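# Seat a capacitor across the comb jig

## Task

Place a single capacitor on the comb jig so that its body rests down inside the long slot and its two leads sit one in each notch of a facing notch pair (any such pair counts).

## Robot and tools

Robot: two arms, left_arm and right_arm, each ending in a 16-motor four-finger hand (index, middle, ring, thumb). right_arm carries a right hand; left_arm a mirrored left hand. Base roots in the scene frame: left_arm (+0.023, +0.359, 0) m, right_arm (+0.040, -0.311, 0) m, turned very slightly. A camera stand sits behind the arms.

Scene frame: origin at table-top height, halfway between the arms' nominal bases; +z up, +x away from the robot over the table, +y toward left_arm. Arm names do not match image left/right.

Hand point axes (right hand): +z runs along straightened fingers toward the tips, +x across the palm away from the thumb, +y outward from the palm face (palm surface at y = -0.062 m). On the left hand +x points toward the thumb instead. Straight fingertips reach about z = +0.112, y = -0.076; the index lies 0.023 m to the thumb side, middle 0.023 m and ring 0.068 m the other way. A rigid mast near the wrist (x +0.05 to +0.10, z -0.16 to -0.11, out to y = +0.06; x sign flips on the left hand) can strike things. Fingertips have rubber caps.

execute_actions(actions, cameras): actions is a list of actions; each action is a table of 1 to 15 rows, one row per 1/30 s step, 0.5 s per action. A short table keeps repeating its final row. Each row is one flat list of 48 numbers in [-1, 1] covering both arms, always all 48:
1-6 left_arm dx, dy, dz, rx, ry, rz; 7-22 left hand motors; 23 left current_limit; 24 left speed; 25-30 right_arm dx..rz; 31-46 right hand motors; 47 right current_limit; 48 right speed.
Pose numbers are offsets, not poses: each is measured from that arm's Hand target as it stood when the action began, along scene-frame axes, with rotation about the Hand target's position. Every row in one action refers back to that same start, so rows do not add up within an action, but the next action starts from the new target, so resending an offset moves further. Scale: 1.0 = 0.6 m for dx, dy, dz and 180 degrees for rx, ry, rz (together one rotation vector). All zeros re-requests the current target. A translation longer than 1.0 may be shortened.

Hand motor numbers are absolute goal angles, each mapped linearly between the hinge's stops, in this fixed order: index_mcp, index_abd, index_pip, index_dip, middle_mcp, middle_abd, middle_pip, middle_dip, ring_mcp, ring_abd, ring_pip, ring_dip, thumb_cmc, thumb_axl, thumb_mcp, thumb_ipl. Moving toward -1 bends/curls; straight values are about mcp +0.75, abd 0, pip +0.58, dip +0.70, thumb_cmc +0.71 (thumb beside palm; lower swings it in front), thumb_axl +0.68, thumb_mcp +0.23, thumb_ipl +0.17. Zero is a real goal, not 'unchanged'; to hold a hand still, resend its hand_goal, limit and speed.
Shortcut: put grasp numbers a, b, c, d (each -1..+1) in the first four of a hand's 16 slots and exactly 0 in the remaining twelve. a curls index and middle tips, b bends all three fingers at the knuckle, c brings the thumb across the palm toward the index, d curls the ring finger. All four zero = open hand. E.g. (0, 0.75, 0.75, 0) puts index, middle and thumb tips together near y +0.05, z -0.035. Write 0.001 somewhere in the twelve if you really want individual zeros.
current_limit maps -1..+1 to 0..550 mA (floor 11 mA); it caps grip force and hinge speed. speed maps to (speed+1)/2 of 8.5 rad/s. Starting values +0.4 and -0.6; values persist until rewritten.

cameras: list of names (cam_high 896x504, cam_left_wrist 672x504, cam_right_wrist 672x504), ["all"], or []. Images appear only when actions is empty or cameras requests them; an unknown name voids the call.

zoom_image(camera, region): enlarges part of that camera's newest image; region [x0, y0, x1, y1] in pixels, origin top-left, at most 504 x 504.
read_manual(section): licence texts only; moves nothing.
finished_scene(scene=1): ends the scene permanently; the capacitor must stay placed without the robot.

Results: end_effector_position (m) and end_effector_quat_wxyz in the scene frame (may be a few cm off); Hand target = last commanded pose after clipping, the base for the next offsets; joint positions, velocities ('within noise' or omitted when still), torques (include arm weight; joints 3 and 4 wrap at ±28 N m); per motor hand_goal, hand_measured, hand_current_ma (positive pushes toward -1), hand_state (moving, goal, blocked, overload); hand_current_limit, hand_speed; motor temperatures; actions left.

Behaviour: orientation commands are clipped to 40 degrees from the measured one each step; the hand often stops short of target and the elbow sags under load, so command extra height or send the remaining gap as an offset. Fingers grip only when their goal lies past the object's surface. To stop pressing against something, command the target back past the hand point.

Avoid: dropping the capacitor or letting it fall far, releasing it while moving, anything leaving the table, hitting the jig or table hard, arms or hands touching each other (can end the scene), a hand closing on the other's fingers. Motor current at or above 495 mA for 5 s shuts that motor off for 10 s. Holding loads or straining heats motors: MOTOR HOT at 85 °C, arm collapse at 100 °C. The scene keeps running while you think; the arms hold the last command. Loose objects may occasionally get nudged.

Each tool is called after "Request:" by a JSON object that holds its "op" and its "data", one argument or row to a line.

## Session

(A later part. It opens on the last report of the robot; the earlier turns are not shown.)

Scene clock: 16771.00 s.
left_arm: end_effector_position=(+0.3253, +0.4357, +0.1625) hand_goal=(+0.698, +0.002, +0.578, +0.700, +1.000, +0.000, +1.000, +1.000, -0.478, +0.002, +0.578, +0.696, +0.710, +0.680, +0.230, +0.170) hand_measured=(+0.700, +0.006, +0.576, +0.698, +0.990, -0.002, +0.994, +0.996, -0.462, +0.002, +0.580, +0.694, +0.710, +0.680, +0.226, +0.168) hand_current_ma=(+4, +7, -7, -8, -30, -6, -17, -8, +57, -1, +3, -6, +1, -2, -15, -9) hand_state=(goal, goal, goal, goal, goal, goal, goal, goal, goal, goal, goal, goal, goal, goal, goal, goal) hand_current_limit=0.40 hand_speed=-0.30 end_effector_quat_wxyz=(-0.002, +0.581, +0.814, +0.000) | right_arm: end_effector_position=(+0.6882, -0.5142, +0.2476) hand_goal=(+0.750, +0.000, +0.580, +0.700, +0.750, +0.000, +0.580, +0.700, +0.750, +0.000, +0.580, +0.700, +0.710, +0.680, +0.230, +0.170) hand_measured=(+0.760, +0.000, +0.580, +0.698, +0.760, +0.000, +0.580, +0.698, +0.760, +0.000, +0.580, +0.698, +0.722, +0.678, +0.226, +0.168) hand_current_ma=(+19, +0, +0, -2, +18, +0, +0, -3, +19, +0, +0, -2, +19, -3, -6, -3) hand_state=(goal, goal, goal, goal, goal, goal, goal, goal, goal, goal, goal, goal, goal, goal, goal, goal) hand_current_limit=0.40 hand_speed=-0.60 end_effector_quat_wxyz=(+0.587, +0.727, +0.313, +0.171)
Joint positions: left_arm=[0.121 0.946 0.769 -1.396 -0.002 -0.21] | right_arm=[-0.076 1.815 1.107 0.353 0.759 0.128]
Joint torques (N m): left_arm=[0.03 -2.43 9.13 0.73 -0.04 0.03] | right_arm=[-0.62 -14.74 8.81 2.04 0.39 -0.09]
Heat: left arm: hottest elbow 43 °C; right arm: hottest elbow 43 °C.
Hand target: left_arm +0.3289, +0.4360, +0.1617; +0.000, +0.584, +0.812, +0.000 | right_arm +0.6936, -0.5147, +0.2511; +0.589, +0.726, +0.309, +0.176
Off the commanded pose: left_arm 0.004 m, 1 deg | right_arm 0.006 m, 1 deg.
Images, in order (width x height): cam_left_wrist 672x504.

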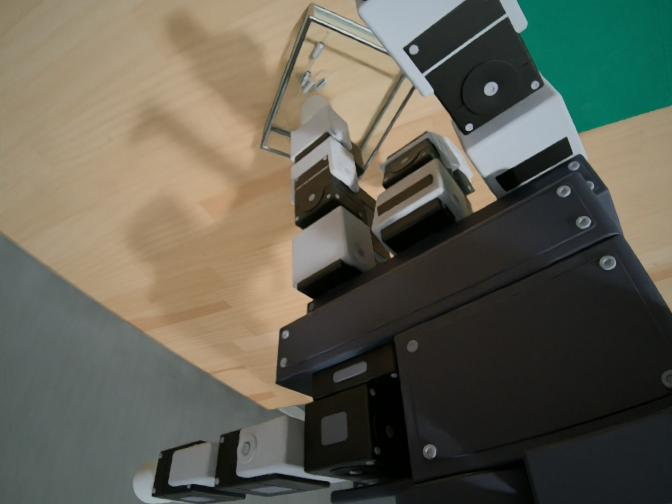

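Request:
{"op": "execute_actions", "data": {
  "actions": [
    [[0.0005,-0.001,-0.01,0,0,0,0.698,0.001,0.577,0.7,1,0,1,1,-0.479,0.001,0.577,0.696,0.71,0.68,0.23,0.17,0.4,-0.6,0,0,0,0,0,0,0,0,0,0,0,0,0,0,0,0,0,0,0,0,0,0,0.4,-0.6],[0.001,-0.002,-0.02,0,0,0,0.698,0.001,0.577,0.7,1,0,1,1,-0.479,0.001,0.577,0.696,0.71,0.68,0.23,0.17,0.4,-0.6,0,0,0,0,0,0,0,0,0,0,0,0,0,0,0,0,0,0,0,0,0,0,0.4,-0.6],[0.0015,-0.003,-0.03,0,0,0,0.698,0.001,0.577,0.7,1,0,1,1,-0.479,0.001,0.577,0.696,0.71,0.68,0.23,0.17,0.4,-0.6,0,0,0,0,0,0,0,0,0,0,0,0,0,0,0,0,0,0,0,0,0,0,0.4,-0.6],[0.002,-0.004,-0.0412,0,0,0,0.698,0.001,0.577,0.7,1,0,1,1,-0.479,0.001,0.577,0.696,0.71,0.68,0.23,0.17,0.4,-0.6,0,0,0,0,0,0,0,0,0,0,0,0,0,0,0,0,0,0,0,0,0,0,0.4,-0.6]]
  ],
  "cameras": ["cam_left_wrist"]
}}

Request:
{"op": "zoom_image", "data": {
  "camera": "cam_left_wrist",
  "region": [270, 50, 390, 140]
}}

Scene clock: 16789.10 s.
left_arm: end_effector_position=(+0.3257, +0.4357, +0.1364) hand_goal=(+0.698, +0.002, +0.578, +0.700, +1.000, +0.000, +1.000, +1.000, -0.478, +0.002, +0.578, +0.696, +0.710, +0.680, +0.230, +0.170) hand_measured=(+0.700, +0.006, +0.576, +0.698, +0.990, -0.002, +0.994, +0.996, -0.462, +0.002, +0.580, +0.694, +0.710, +0.680, +0.226, +0.168) hand_current_ma=(+4, +7, -7, -7, -30, -6, -17, -8, +57, -1, +3, -6, +1, -2, -15, -9) hand_state=(goal, goal, goal, goal, goal, goal, goal, goal, goal, goal, goal, goal, goal, goal, goal, goal) hand_current_limit=0.40 hand_speed=-0.60 end_effector_quat_wxyz=(-0.003, +0.581, +0.814, -0.001) | right_arm: end_effector_position=(+0.6882, -0.5142, +0.2476) hand_goal=(+0.750, +0.000, +0.580, +0.700, +0.750, +0.000, +0.580, +0.700, +0.750, +0.000, +0.580, +0.700, +0.710, +0.680, +0.230, +0.170) hand_measured=(+0.760, +0.000, +0.580, +0.698, +0.760, +0.000, +0.580, +0.698, +0.760, +0.000, +0.580, +0.698, +0.722, +0.678, +0.226, +0.168) hand_current_ma=(+19, +0, +0, -2, +18, +0, +0, -3, +19, +0, +0, -2, +19, -3, -6, -3) hand_state=(goal, goal, goal, goal, goal, goal, goal, goal, goal, goal, goal, goal, goal, goal, goal, goal) hand_current_limit=0.40 hand_speed=-0.60 end_effector_quat_wxyz=(+0.587, +0.727, +0.313, +0.171)
Joint positions: left_arm=[0.121 0.969 0.713 -1.321 -0.002 -0.21] | right_arm=[-0.076 1.815 1.107 0.353 0.759 0.128]
Joint torques (N m): left_arm=[-0.62 -2.73 9.14 0.61 -0.05 -0.06] | right_arm=[-0.62 -15.33 8.81 2.14 0.4 -0.09]
Heat: left arm: hottest elbow 43 °C; right arm: hottest elbow 43 °C.
Hand target: left_arm +0.3302, +0.4336, +0.1370; +0.001, +0.584, +0.812, +0.000 | right_arm +0.6936, -0.5147, +0.2511; +0.589, +0.726, +0.309, +0.176
Off the commanded pose: left_arm 0.005 m, 1 deg | right_arm 0.006 m, 1 deg.
Images, in order (width x height): cam_left_wrist 672x504.

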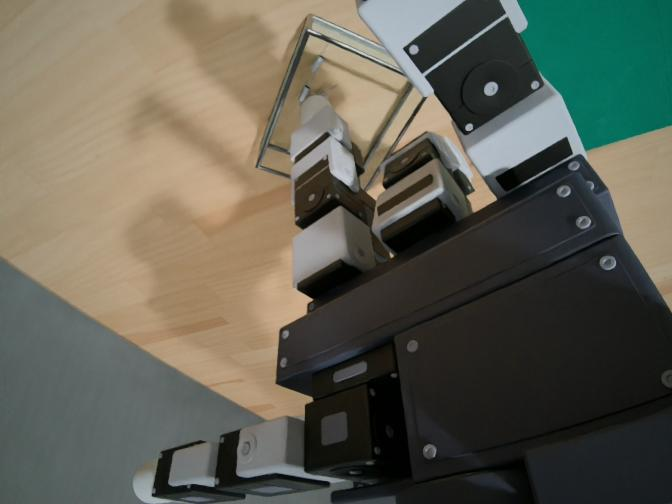

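Scaled by 4.200 from the camera's 672x504 image, which has a finer 960x720 frame.

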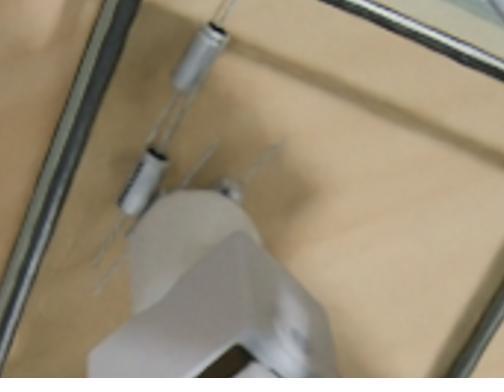

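Request:
{"op": "execute_actions", "data": {
  "actions": [
    [[0,0,-0.0025,0,0,0,0.712,0.015,0.577,0.7,1,0,1,1,-0.479,0.001,0.577,0.696,0.71,0.68,0.23,0.17,0.4,-0.9,0,0,0,0,0,0,0,0,0,0,0,0,0,0,0,0,0,0,0,0,0,0,0.4,-0.6],[0,0,-0.005,0,0,0,0.712,0.015,0.577,0.7,1,0,1,1,-0.479,0.001,0.577,0.696,0.71,0.68,0.23,0.17,0.4,-0.9,0,0,0,0,0,0,0,0,0,0,0,0,0,0,0,0,0,0,0,0,0,0,0.4,-0.6],[0,0,-0.0075,0,0,0,0.712,0.015,0.577,0.7,1,0,1,1,-0.479,0.001,0.577,0.696,0.71,0.68,0.23,0.17,0.4,-0.9,0,0,0,0,0,0,0,0,0,0,0,0,0,0,0,0,0,0,0,0,0,0,0.4,-0.6],[0,0,-0.01,0,0,0,0.712,0.015,0.577,0.7,1,0,1,1,-0.479,0.001,0.577,0.696,0.71,0.68,0.23,0.17,0.4,-0.9,0,0,0,0,0,0,0,0,0,0,0,0,0,0,0,0,0,0,0,0,0,0,0.4,-0.6]]
  ],
  "cameras": ["cam_left_wrist"]
}}

Request:
{"op": "zoom_image", "data": {
  "camera": "cam_left_wrist",
  "region": [270, 50, 390, 140]
}}

Scene clock: 16893.23 s.
left_arm: end_effector_position=(+0.3268, +0.4358, +0.1325) hand_goal=(+0.712, +0.016, +0.578, +0.700, +1.000, +0.000, +1.000, +1.000, -0.478, +0.002, +0.578, +0.696, +0.710, +0.680, +0.230, +0.170) hand_measured=(+0.710, +0.012, +0.576, +0.698, +0.990, -0.002, +0.994, +0.996, -0.462, +0.002, +0.580, +0.694, +0.710, +0.680, +0.226, +0.168) hand_current_ma=(-7, -7, -7, -7, -30, -6, -17, -8, +57, -1, +3, -6, +1, -2, -15, -9) hand_state=(goal, goal, goal, goal, goal, goal, goal, goal, goal, goal, goal, goal, goal, goal, goal, goal) hand_current_limit=0.40 hand_speed=-0.90 end_effector_quat_wxyz=(-0.001, +0.581, +0.814, +0.000) | right_arm: end_effector_position=(+0.6882, -0.5142, +0.2476) hand_goal=(+0.750, +0.000, +0.580, +0.700, +0.750, +0.000, +0.580, +0.700, +0.750, +0.000, +0.580, +0.700, +0.710, +0.680, +0.230, +0.170) hand_measured=(+0.760, +0.000, +0.580, +0.698, +0.760, +0.000, +0.580, +0.698, +0.760, +0.000, +0.580, +0.698, +0.722, +0.678, +0.226, +0.168) hand_current_ma=(+19, +0, +0, -2, +18, +0, +0, -3, +19, +0, +0, -2, +19, -3, -6, -3) hand_state=(goal, goal, goal, goal, goal, goal, goal, goal, goal, goal, goal, goal, goal, goal, goal, goal) hand_current_limit=0.40 hand_speed=-0.60 end_effector_quat_wxyz=(+0.587, +0.727, +0.313, +0.171)
Joint positions: left_arm=[0.121 0.971 0.702 -1.302 -0.002 -0.21] | right_arm=[-0.076 1.815 1.107 0.353 0.759 0.128]
Joint torques (N m): left_arm=[-0.67 -2.49 8.91 0.75 -0.05 -0.06] | right_arm=[-0.79 -15.09 8.73 2.1 0.43 -0.1]
Heat: left arm: hottest elbow 42 °C; right arm: hottest elbow 43 °C.
Hand target: left_arm +0.3302, +0.4336, +0.1310; +0.001, +0.584, +0.812, +0.000 | right_arm +0.6936, -0.5147, +0.2511; +0.589, +0.726, +0.309, +0.176
Off the commanded pose: left_arm 0.004 m, 0 deg | right_arm 0.006 m, 1 deg.
Images, in order (width x height): cam_left_wrist 672x504.

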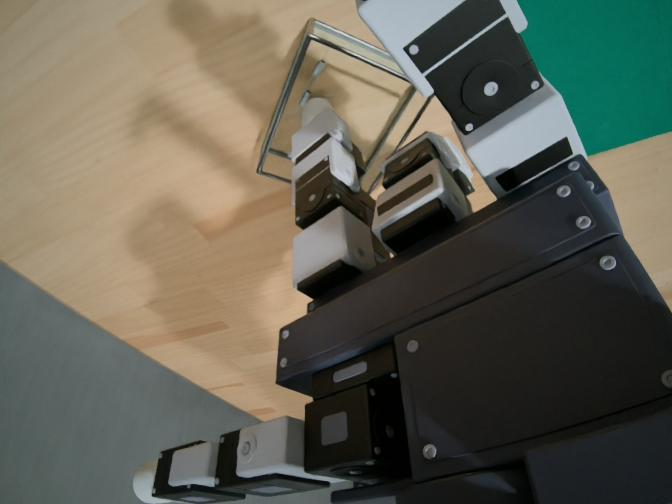

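Scaled by 4.200 from the camera's 672x504 image, which has a finer 960x720 frame.

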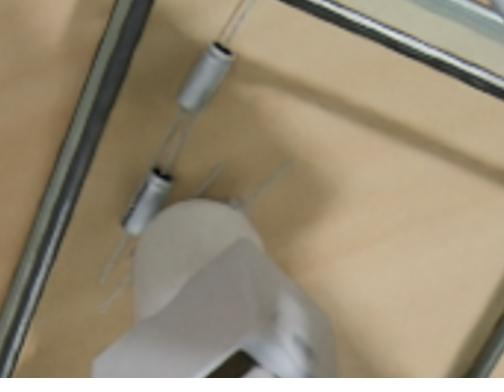

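Request:
{"op": "execute_actions", "data": {
  "actions": [
    [[0,0,-0.0025,0,0,0,0.723,0.001,0.577,0.7,1,0,1,1,-0.479,0.001,0.577,0.696,0.71,0.68,0.23,0.17,0.4,-0.9,0,0,0,0,0,0,0,0,0,0,0,0,0,0,0,0,0,0,0,0,0,0,0.4,-0.6],[0,0,-0.005,0,0,0,0.723,0.001,0.577,0.7,1,0,1,1,-0.479,0.001,0.577,0.696,0.71,0.68,0.23,0.17,0.4,-0.9,0,0,0,0,0,0,0,0,0,0,0,0,0,0,0,0,0,0,0,0,0,0,0.4,-0.6],[0,0,-0.0075,0,0,0,0.723,0.001,0.577,0.7,1,0,1,1,-0.479,0.001,0.577,0.696,0.71,0.68,0.23,0.17,0.4,-0.9,0,0,0,0,0,0,0,0,0,0,0,0,0,0,0,0,0,0,0,0,0,0,0.4,-0.6],[0,0,-0.01,0,0,0,0.723,0.001,0.577,0.7,1,0,1,1,-0.479,0.001,0.577,0.696,0.71,0.68,0.23,0.17,0.4,-0.9,0,0,0,0,0,0,0,0,0,0,0,0,0,0,0,0,0,0,0,0,0,0,0.4,-0.6]]
  ],
  "cameras": ["cam_left_wrist"]
}}

Request:
{"op": "zoom_image", "data": {
  "camera": "cam_left_wrist",
  "region": [270, 50, 390, 140]
}}

Scene clock: 16920.73 s.
left_arm: end_effector_position=(+0.3278, +0.4359, +0.1284) hand_goal=(+0.724, +0.002, +0.578, +0.700, +1.000, +0.000, +1.000, +1.000, -0.478, +0.002, +0.578, +0.696, +0.710, +0.680, +0.230, +0.170) hand_measured=(+0.720, +0.004, +0.576, +0.698, +0.990, -0.002, +0.994, +0.996, -0.462, +0.002, +0.580, +0.694, +0.710, +0.680, +0.226, +0.168) hand_current_ma=(-12, +3, -8, -7, -30, -6, -17, -8, +57, -1, +3, -6, +1, -2, -15, -9) hand_state=(goal, goal, goal, goal, goal, goal, goal, goal, goal, goal, goal, goal, goal, goal, goal, goal) hand_current_limit=0.40 hand_speed=-0.90 end_effector_quat_wxyz=(+0.001, +0.581, +0.814, +0.002) | right_arm: end_effector_position=(+0.6882, -0.5142, +0.2476) hand_goal=(+0.750, +0.000, +0.580, +0.700, +0.750, +0.000, +0.580, +0.700, +0.750, +0.000, +0.580, +0.700, +0.710, +0.680, +0.230, +0.170) hand_measured=(+0.760, +0.000, +0.580, +0.698, +0.760, +0.000, +0.580, +0.698, +0.760, +0.000, +0.580, +0.698, +0.722, +0.678, +0.226, +0.168) hand_current_ma=(+19, +0, +0, -2, +18, +0, +0, -3, +19, +0, +0, -2, +19, -3, -6, -3) hand_state=(goal, goal, goal, goal, goal, goal, goal, goal, goal, goal, goal, goal, goal, goal, goal, goal) hand_current_limit=0.40 hand_speed=-0.60 end_effector_quat_wxyz=(+0.587, +0.727, +0.313, +0.171)
Joint positions: left_arm=[0.121 0.975 0.692 -1.283 -0.002 -0.21] | right_arm=[-0.076 1.815 1.107 0.353 0.759 0.128]
Joint torques (N m): left_arm=[-0.67 -2.37 8.7 0.73 -0.05 -0.06] | right_arm=[-1.08 -15.27 8.76 2.15 0.38 -0.08]
Heat: left arm: hottest elbow 42 °C; right arm: hottest elbow 43 °C.
Hand target: left_arm +0.3302, +0.4336, +0.1250; +0.001, +0.584, +0.812, +0.000 | right_arm +0.6936, -0.5147, +0.2511; +0.589, +0.726, +0.309, +0.176
Off the commanded pose: left_arm 0.005 m, 1 deg | right_arm 0.006 m, 1 deg.
Images, in order (width x height): cam_left_wrist 672x504.

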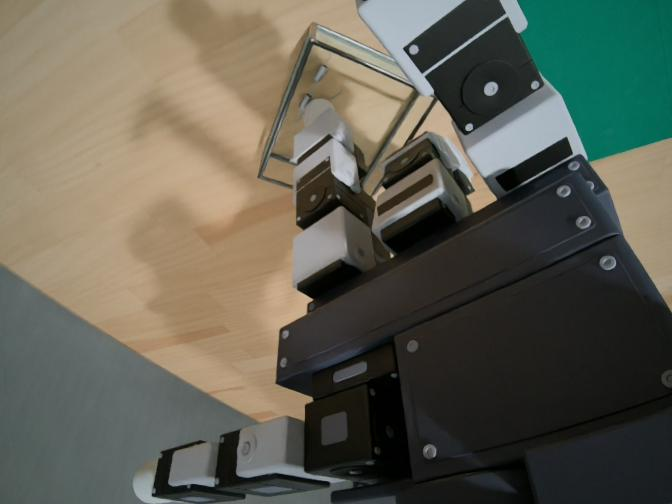

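Scaled by 4.200 from the camera's 672x504 image, which has a finer 960x720 frame.

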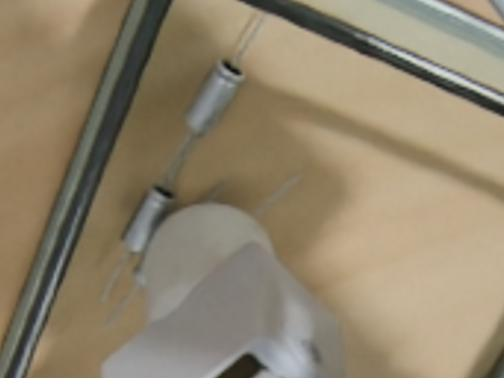

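Request:
{"op": "execute_actions", "data": {
  "actions": [
    [[0,0,-0.001,0,0,0,0.73,0.001,0.577,0.7,1,0,1,1,-0.479,0.001,0.577,0.696,0.71,0.68,0.23,0.17,0.4,-0.93,0,0,0,0,0,0,0,0,0,0,0,0,0,0,0,0,0,0,0,0,0,0,0.4,-0.6],[0,0,-0.002,0,0,0,0.74,0.001,0.577,0.7,1,0,1,1,-0.479,0.001,0.577,0.696,0.71,0.68,0.23,0.17,0.4,-0.93,0,0,0,0,0,0,0,0,0,0,0,0,0,0,0,0,0,0,0,0,0,0,0.4,-0.6],[0,0,-0.003,0,0,0,0.75,0.001,0.577,0.7,1,0,1,1,-0.479,0.001,0.577,0.696,0.71,0.68,0.23,0.17,0.4,-0.93,0,0,0,0,0,0,0,0,0,0,0,0,0,0,0,0,0,0,0,0,0,0,0.4,-0.6],[0,0,-0.004,0,0,0,0.765,0.001,0.577,0.7,1,0,1,1,-0.479,0.001,0.577,0.696,0.71,0.68,0.23,0.17,0.4,-0.93,0,0,0,0,0,0,0,0,0,0,0,0,0,0,0,0,0,0,0,0,0,0,0.4,-0.6]]
  ],
  "cameras": ["cam_left_wrist"]
}}

Request:
{"op": "zoom_image", "data": {
  "camera": "cam_left_wrist",
  "region": [270, 50, 390, 140]
}}

Scene clock: 16945.07 s.
left_arm: end_effector_position=(+0.3298, +0.4362, +0.1291) hand_goal=(+0.766, +0.002, +0.578, +0.700, +1.000, +0.000, +1.000, +1.000, -0.478, +0.002, +0.578, +0.696, +0.710, +0.680, +0.230, +0.170) hand_measured=(+0.754, +0.006, +0.576, +0.698, +0.990, -0.002, +0.994, +0.996, -0.462, +0.002, +0.580, +0.694, +0.710, +0.680, +0.226, +0.168) hand_current_ma=(-44, +11, -8, -7, -30, -6, -17, -8, +57, -1, +3, -6, +1, -2, -15, -9) hand_state=(goal, goal, goal, goal, goal, goal, goal, goal, goal, goal, goal, goal, goal, goal, goal, goal) hand_current_limit=0.40 hand_speed=-0.93 end_effector_quat_wxyz=(+0.004, +0.581, +0.814, +0.005) | right_arm: end_effector_position=(+0.6882, -0.5142, +0.2476) hand_goal=(+0.750, +0.000, +0.580, +0.700, +0.750, +0.000, +0.580, +0.700, +0.750, +0.000, +0.580, +0.700, +0.710, +0.680, +0.230, +0.170) hand_measured=(+0.760, +0.000, +0.580, +0.698, +0.760, +0.000, +0.580, +0.698, +0.760, +0.000, +0.580, +0.698, +0.722, +0.678, +0.226, +0.168) hand_current_ma=(+19, +0, +0, -2, +18, +0, +0, -3, +19, +0, +0, -2, +19, -3, -6, -3) hand_state=(goal, goal, goal, goal, goal, goal, goal, goal, goal, goal, goal, goal, goal, goal, goal, goal) hand_current_limit=0.40 hand_speed=-0.60 end_effector_quat_wxyz=(+0.587, +0.727, +0.313, +0.171)
Joint positions: left_arm=[0.121 0.975 0.692 -1.275 -0.002 -0.21] | right_arm=[-0.076 1.815 1.107 0.353 0.759 0.128]
Joint torques (N m): left_arm=[-0.67 -2.14 8.27 0.72 -0.04 -0.06] | right_arm=[-0.91 -15.09 8.83 2.13 0.39 -0.08]
Heat: left arm: hottest elbow 42 °C; right arm: hottest elbow 43 °C.
Hand target: left_arm +0.3302, +0.4336, +0.1226; +0.001, +0.584, +0.812, +0.000 | right_arm +0.6936, -0.5147, +0.2511; +0.589, +0.726, +0.309, +0.176
Off the commanded pose: left_arm 0.007 m, 1 deg | right_arm 0.006 m, 1 deg.
Images, in order (width x height): cam_left_wrist 672x504.

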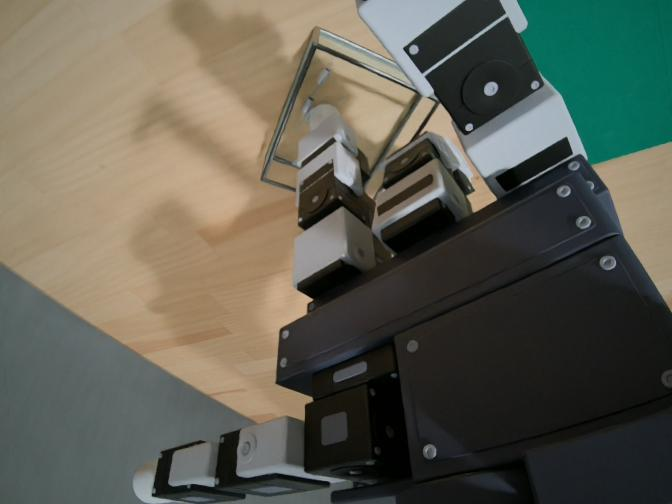

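Scaled by 4.200 from the camera's 672x504 image, which has a finer 960x720 frame.

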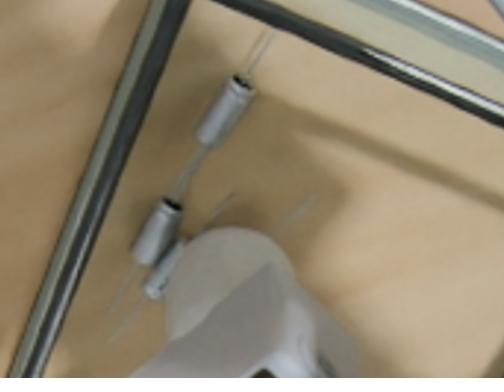

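Request:
{"op": "execute_actions", "data": {
  "actions": [
    [[0,0,0,0,0,0,0.772,0.001,0.577,0.7,1,0,1,1,-0.479,0.001,0.577,0.696,0.71,0.68,0.23,0.17,0.4,-0.93,0,0,0,0,0,0,0,0,0,0,0,0,0,0,0,0,0,0,0,0,0,0,0.4,-0.6],[0,0,0,0,0,0,0.778,0.001,0.577,0.7,1,0,1,1,-0.479,0.001,0.577,0.696,0.71,0.68,0.23,0.17,0.4,-0.93,0,0,0,0,0,0,0,0,0,0,0,0,0,0,0,0,0,0,0,0,0,0,0.4,-0.6],[0,0,0,0,0,0,0.784,0.001,0.577,0.7,1,0,1,1,-0.479,0.001,0.577,0.696,0.71,0.68,0.23,0.17,0.4,-0.93,0,0,0,0,0,0,0,0,0,0,0,0,0,0,0,0,0,0,0,0,0,0,0.4,-0.6],[0,0,0,0,0,0,0.79,0.001,0.577,0.7,1,0,1,1,-0.479,0.001,0.577,0.696,0.71,0.68,0.23,0.17,0.4,-0.93,0,0,0,0,0,0,0,0,0,0,0,0,0,0,0,0,0,0,0,0,0,0,0.4,-0.6],[0,0,0,0,0,0,0.796,0.001,0.577,0.7,1,0,1,1,-0.479,0.001,0.577,0.696,0.71,0.68,0.23,0.17,0.4,-0.93,0,0,0,0,0,0,0,0,0,0,0,0,0,0,0,0,0,0,0,0,0,0,0.4,-0.6],[0,0,0,0,0,0,0.802,0.001,0.577,0.7,1,0,1,1,-0.479,0.001,0.577,0.696,0.71,0.68,0.23,0.17,0.4,-0.93,0,0,0,0,0,0,0,0,0,0,0,0,0,0,0,0,0,0,0,0,0,0,0.4,-0.6],[0,0,0,0,0,0,0.81,0.001,0.577,0.7,1,0,1,1,-0.479,0.001,0.577,0.696,0.71,0.68,0.23,0.17,0.4,-0.93,0,0,0,0,0,0,0,0,0,0,0,0,0,0,0,0,0,0,0,0,0,0,0.4,-0.6],[0,0,0,0,0,0,0.82,0.001,0.577,0.7,1,0,1,1,-0.479,0.001,0.577,0.696,0.71,0.68,0.23,0.17,0.4,-0.93,0,0,0,0,0,0,0,0,0,0,0,0,0,0,0,0,0,0,0,0,0,0,0.4,-0.6]]
  ],
  "cameras": ["cam_left_wrist"]
}}

Request:
{"op": "zoom_image", "data": {
  "camera": "cam_left_wrist",
  "region": [270, 50, 390, 140]
}}

Scene clock: 17004.93 s.
left_arm: end_effector_position=(+0.3295, +0.4362, +0.1287) hand_goal=(+0.820, +0.002, +0.578, +0.700, +1.000, +0.000, +1.000, +1.000, -0.478, +0.002, +0.578, +0.696, +0.710, +0.680, +0.230, +0.170) hand_measured=(+0.824, +0.004, +0.580, +0.700, +0.990, -0.002, +0.994, +0.996, -0.462, +0.002, +0.580, +0.694, +0.710, +0.680, +0.226, +0.168) hand_current_ma=(+10, +2, +5, -1, -30, -6, -17, -8, +57, -1, +3, -6, +1, -2, -15, -9) hand_state=(goal, goal, goal, goal, goal, goal, goal, goal, goal, goal, goal, goal, goal, goal, goal, goal) hand_current_limit=0.40 hand_speed=-0.93 end_effector_quat_wxyz=(+0.004, +0.581, +0.814, +0.005) | right_arm: end_effector_position=(+0.6882, -0.5142, +0.2476) hand_goal=(+0.750, +0.000, +0.580, +0.700, +0.750, +0.000, +0.580, +0.700, +0.750, +0.000, +0.580, +0.700, +0.710, +0.680, +0.230, +0.170) hand_measured=(+0.760, +0.000, +0.580, +0.698, +0.760, +0.000, +0.580, +0.698, +0.760, +0.000, +0.580, +0.698, +0.722, +0.678, +0.226, +0.168) hand_current_ma=(+19, +0, +0, -2, +18, +0, +0, -3, +19, +0, +0, -2, +19, -3, -6, -3) hand_state=(goal, goal, goal, goal, goal, goal, goal, goal, goal, goal, goal, goal, goal, goal, goal, goal) hand_current_limit=0.40 hand_speed=-0.60 end_effector_quat_wxyz=(+0.587, +0.727, +0.313, +0.171)
Joint positions: left_arm=[0.121 0.975 0.691 -1.275 -0.002 -0.21] | right_arm=[-0.076 1.815 1.107 0.353 0.759 0.128]
Joint torques (N m): left_arm=[-0.67 -2.26 8.34 0.72 -0.03 -0.06] | right_arm=[-0.91 -14.97 8.8 2.09 0.36 -0.08]
Heat: left arm: hottest elbow 42 °C; right arm: hottest elbow 43 °C.
Hand target: left_arm +0.3302, +0.4336, +0.1227; +0.001, +0.584, +0.812, +0.000 | right_arm +0.6936, -0.5147, +0.2511; +0.589, +0.726, +0.309, +0.176
Off the commanded pose: left_arm 0.007 m, 1 deg | right_arm 0.006 m, 1 deg.
Images, in order (width x height): cam_left_wrist 672x504.

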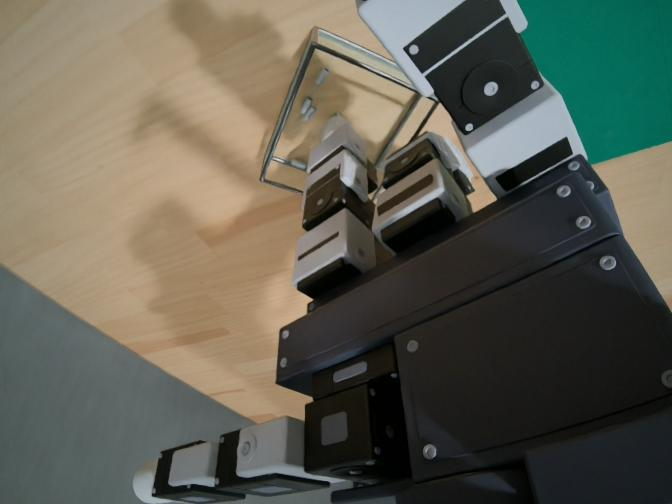

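Scaled by 4.200 from the camera's 672x504 image, which has a finer 960x720 frame.

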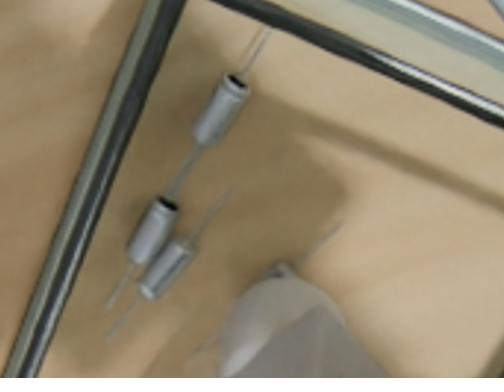

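Request:
{"op": "execute_actions", "data": {
  "actions": [
    [[0,0,0,0,0,0,0.82,-0.006,0.577,0.7,1,0,1,1,-0.479,0.001,0.577,0.696,0.71,0.68,0.23,0.17,0.4,-0.94,0,0,0,0,0,0,0,0,0,0,0,0,0,0,0,0,0,0,0,0,0,0,0.4,-0.6],[0,0,0,0,0,0,0.82,-0.012,0.577,0.7,1,0,1,1,-0.479,0.001,0.577,0.696,0.71,0.68,0.23,0.17,0.4,-0.94,0,0,0,0,0,0,0,0,0,0,0,0,0,0,0,0,0,0,0,0,0,0,0.4,-0.6],[0,0,0,0,0,0,0.82,-0.018,0.577,0.7,1,0,1,1,-0.479,0.001,0.577,0.696,0.71,0.68,0.23,0.17,0.4,-0.94,0,0,0,0,0,0,0,0,0,0,0,0,0,0,0,0,0,0,0,0,0,0,0.4,-0.6],[0,0,0,0,0,0,0.82,-0.024,0.577,0.7,1,0,1,1,-0.479,0.001,0.577,0.696,0.71,0.68,0.23,0.17,0.4,-0.94,0,0,0,0,0,0,0,0,0,0,0,0,0,0,0,0,0,0,0,0,0,0,0.4,-0.6],[0,0,0,0,0,0,0.82,-0.03,0.577,0.7,1,0,1,1,-0.479,0.001,0.577,0.696,0.71,0.68,0.23,0.17,0.4,-0.94,0,0,0,0,0,0,0,0,0,0,0,0,0,0,0,0,0,0,0,0,0,0,0.4,-0.6],[0,0,0,0,0,0,0.82,-0.036,0.577,0.7,1,0,1,1,-0.479,0.001,0.577,0.696,0.71,0.68,0.23,0.17,0.4,-0.94,0,0,0,0,0,0,0,0,0,0,0,0,0,0,0,0,0,0,0,0,0,0,0.4,-0.6],[0,0,0,0,0,0,0.82,-0.042,0.577,0.7,1,0,1,1,-0.479,0.001,0.577,0.696,0.71,0.68,0.23,0.17,0.4,-0.94,0,0,0,0,0,0,0,0,0,0,0,0,0,0,0,0,0,0,0,0,0,0,0.4,-0.6],[0,0,0,0,0,0,0.82,-0.048,0.577,0.7,1,0,1,1,-0.479,0.001,0.577,0.696,0.71,0.68,0.23,0.17,0.4,-0.94,0,0,0,0,0,0,0,0,0,0,0,0,0,0,0,0,0,0,0,0,0,0,0.4,-0.6],[0,0,0,0,0,0,0.82,-0.054,0.577,0.7,1,0,1,1,-0.479,0.001,0.577,0.696,0.71,0.68,0.23,0.17,0.4,-0.94,0,0,0,0,0,0,0,0,0,0,0,0,0,0,0,0,0,0,0,0,0,0,0.4,-0.6],[0,0,0,0,0,0,0.82,-0.06,0.577,0.7,1,0,1,1,-0.479,0.001,0.577,0.696,0.71,0.68,0.23,0.17,0.4,-0.94,0,0,0,0,0,0,0,0,0,0,0,0,0,0,0,0,0,0,0,0,0,0,0.4,-0.6],[0,0,0,0,0,0,0.82,-0.066,0.577,0.7,1,0,1,1,-0.479,0.001,0.577,0.696,0.71,0.68,0.23,0.17,0.4,-0.94,0,0,0,0,0,0,0,0,0,0,0,0,0,0,0,0,0,0,0,0,0,0,0.4,-0.6],[0,0,0,0,0,0,0.82,-0.072,0.577,0.7,1,0,1,1,-0.479,0.001,0.577,0.696,0.71,0.68,0.23,0.17,0.4,-0.94,0,0,0,0,0,0,0,0,0,0,0,0,0,0,0,0,0,0,0,0,0,0,0.4,-0.6],[0,0,0,0,0,0,0.82,-0.078,0.577,0.7,1,0,1,1,-0.479,0.001,0.577,0.696,0.71,0.68,0.23,0.17,0.4,-0.94,0,0,0,0,0,0,0,0,0,0,0,0,0,0,0,0,0,0,0,0,0,0,0.4,-0.6],[0,0,0,0,0,0,0.82,-0.084,0.577,0.7,1,0,1,1,-0.479,0.001,0.577,0.696,0.71,0.68,0.23,0.17,0.4,-0.94,0,0,0,0,0,0,0,0,0,0,0,0,0,0,0,0,0,0,0,0,0,0,0.4,-0.6]]
  ],
  "cameras": ["cam_left_wrist"]
}}

Request:
{"op": "zoom_image", "data": {
  "camera": "cam_left_wrist",
  "region": [270, 50, 390, 140]
}}

Scene clock: 17231.60 s.
left_arm: end_effector_position=(+0.3289, +0.4366, +0.1280) hand_goal=(+0.820, -0.084, +0.578, +0.700, +1.000, +0.000, +1.000, +1.000, -0.478, +0.002, +0.578, +0.696, +0.710, +0.680, +0.230, +0.170) hand_measured=(+0.826, -0.042, +0.582, +0.700, +0.990, -0.002, +0.994, +0.996, -0.462, +0.002, +0.580, +0.694, +0.710, +0.680, +0.226, +0.168) hand_current_ma=(+20, +137, +12, +1, -30, -6, -17, -8, +57, -1, +3, -6, +1, -2, -15, -9) hand_state=(goal, blocked, goal, goal, goal, goal, goal, goal, goal, goal, goal, goal, goal, goal, goal, goal) hand_current_limit=0.40 hand_speed=-0.94 end_effector_quat_wxyz=(+0.002, +0.581, +0.814, +0.005) | right_arm: end_effector_position=(+0.6882, -0.5142, +0.2476) hand_goal=(+0.750, +0.000, +0.580, +0.700, +0.750, +0.000, +0.580, +0.700, +0.750, +0.000, +0.580, +0.700, +0.710, +0.680, +0.230, +0.170) hand_measured=(+0.760, +0.000, +0.580, +0.698, +0.760, +0.000, +0.580, +0.698, +0.760, +0.000, +0.580, +0.698, +0.722, +0.678, +0.226, +0.168) hand_current_ma=(+19, +0, +0, -2, +18, +0, +0, -3, +19, +0, +0, -2, +19, -3, -6, -3) hand_state=(goal, goal, goal, goal, goal, goal, goal, goal, goal, goal, goal, goal, goal, goal, goal, goal) hand_current_limit=0.40 hand_speed=-0.60 end_effector_quat_wxyz=(+0.587, +0.727, +0.313, +0.171)
Joint positions: left_arm=[0.121 0.975 0.69 -1.275 -0.005 -0.21] | right_arm=[-0.076 1.815 1.107 0.353 0.759 0.128]
Joint torques (N m): left_arm=[-0.73 -2.26 8.46 0.7 0.06 -0.06] | right_arm=[-0.5 -14.92 8.72 2.04 0.41 -0.09]
Heat: left arm: hottest elbow 41 °C; right arm: hottest elbow 43 °C.
Hand target: left_arm +0.3303, +0.4336, +0.1227; +0.001, +0.584, +0.812, +0.000 | right_arm +0.6936, -0.5147, +0.2511; +0.589, +0.726, +0.309, +0.176
Off the commanded pose: left_arm 0.006 m, 1 deg | right_arm 0.006 m, 1 deg.
Images, in order (width x height): cam_left_wrist 672x504.

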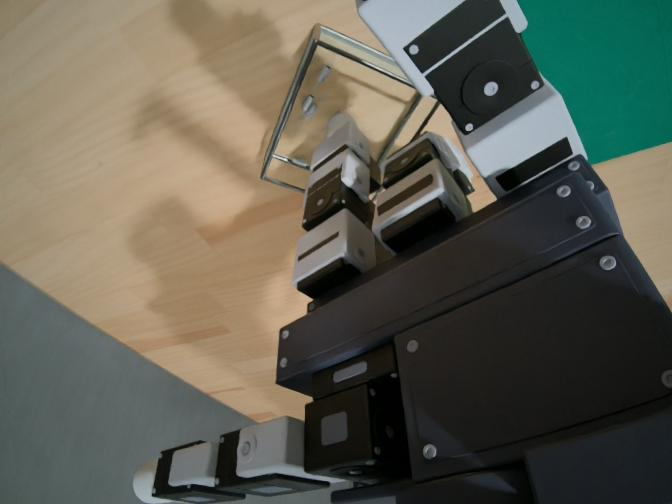

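Scaled by 4.200 from the camera's 672x504 image, which has a finer 960x720 frame.

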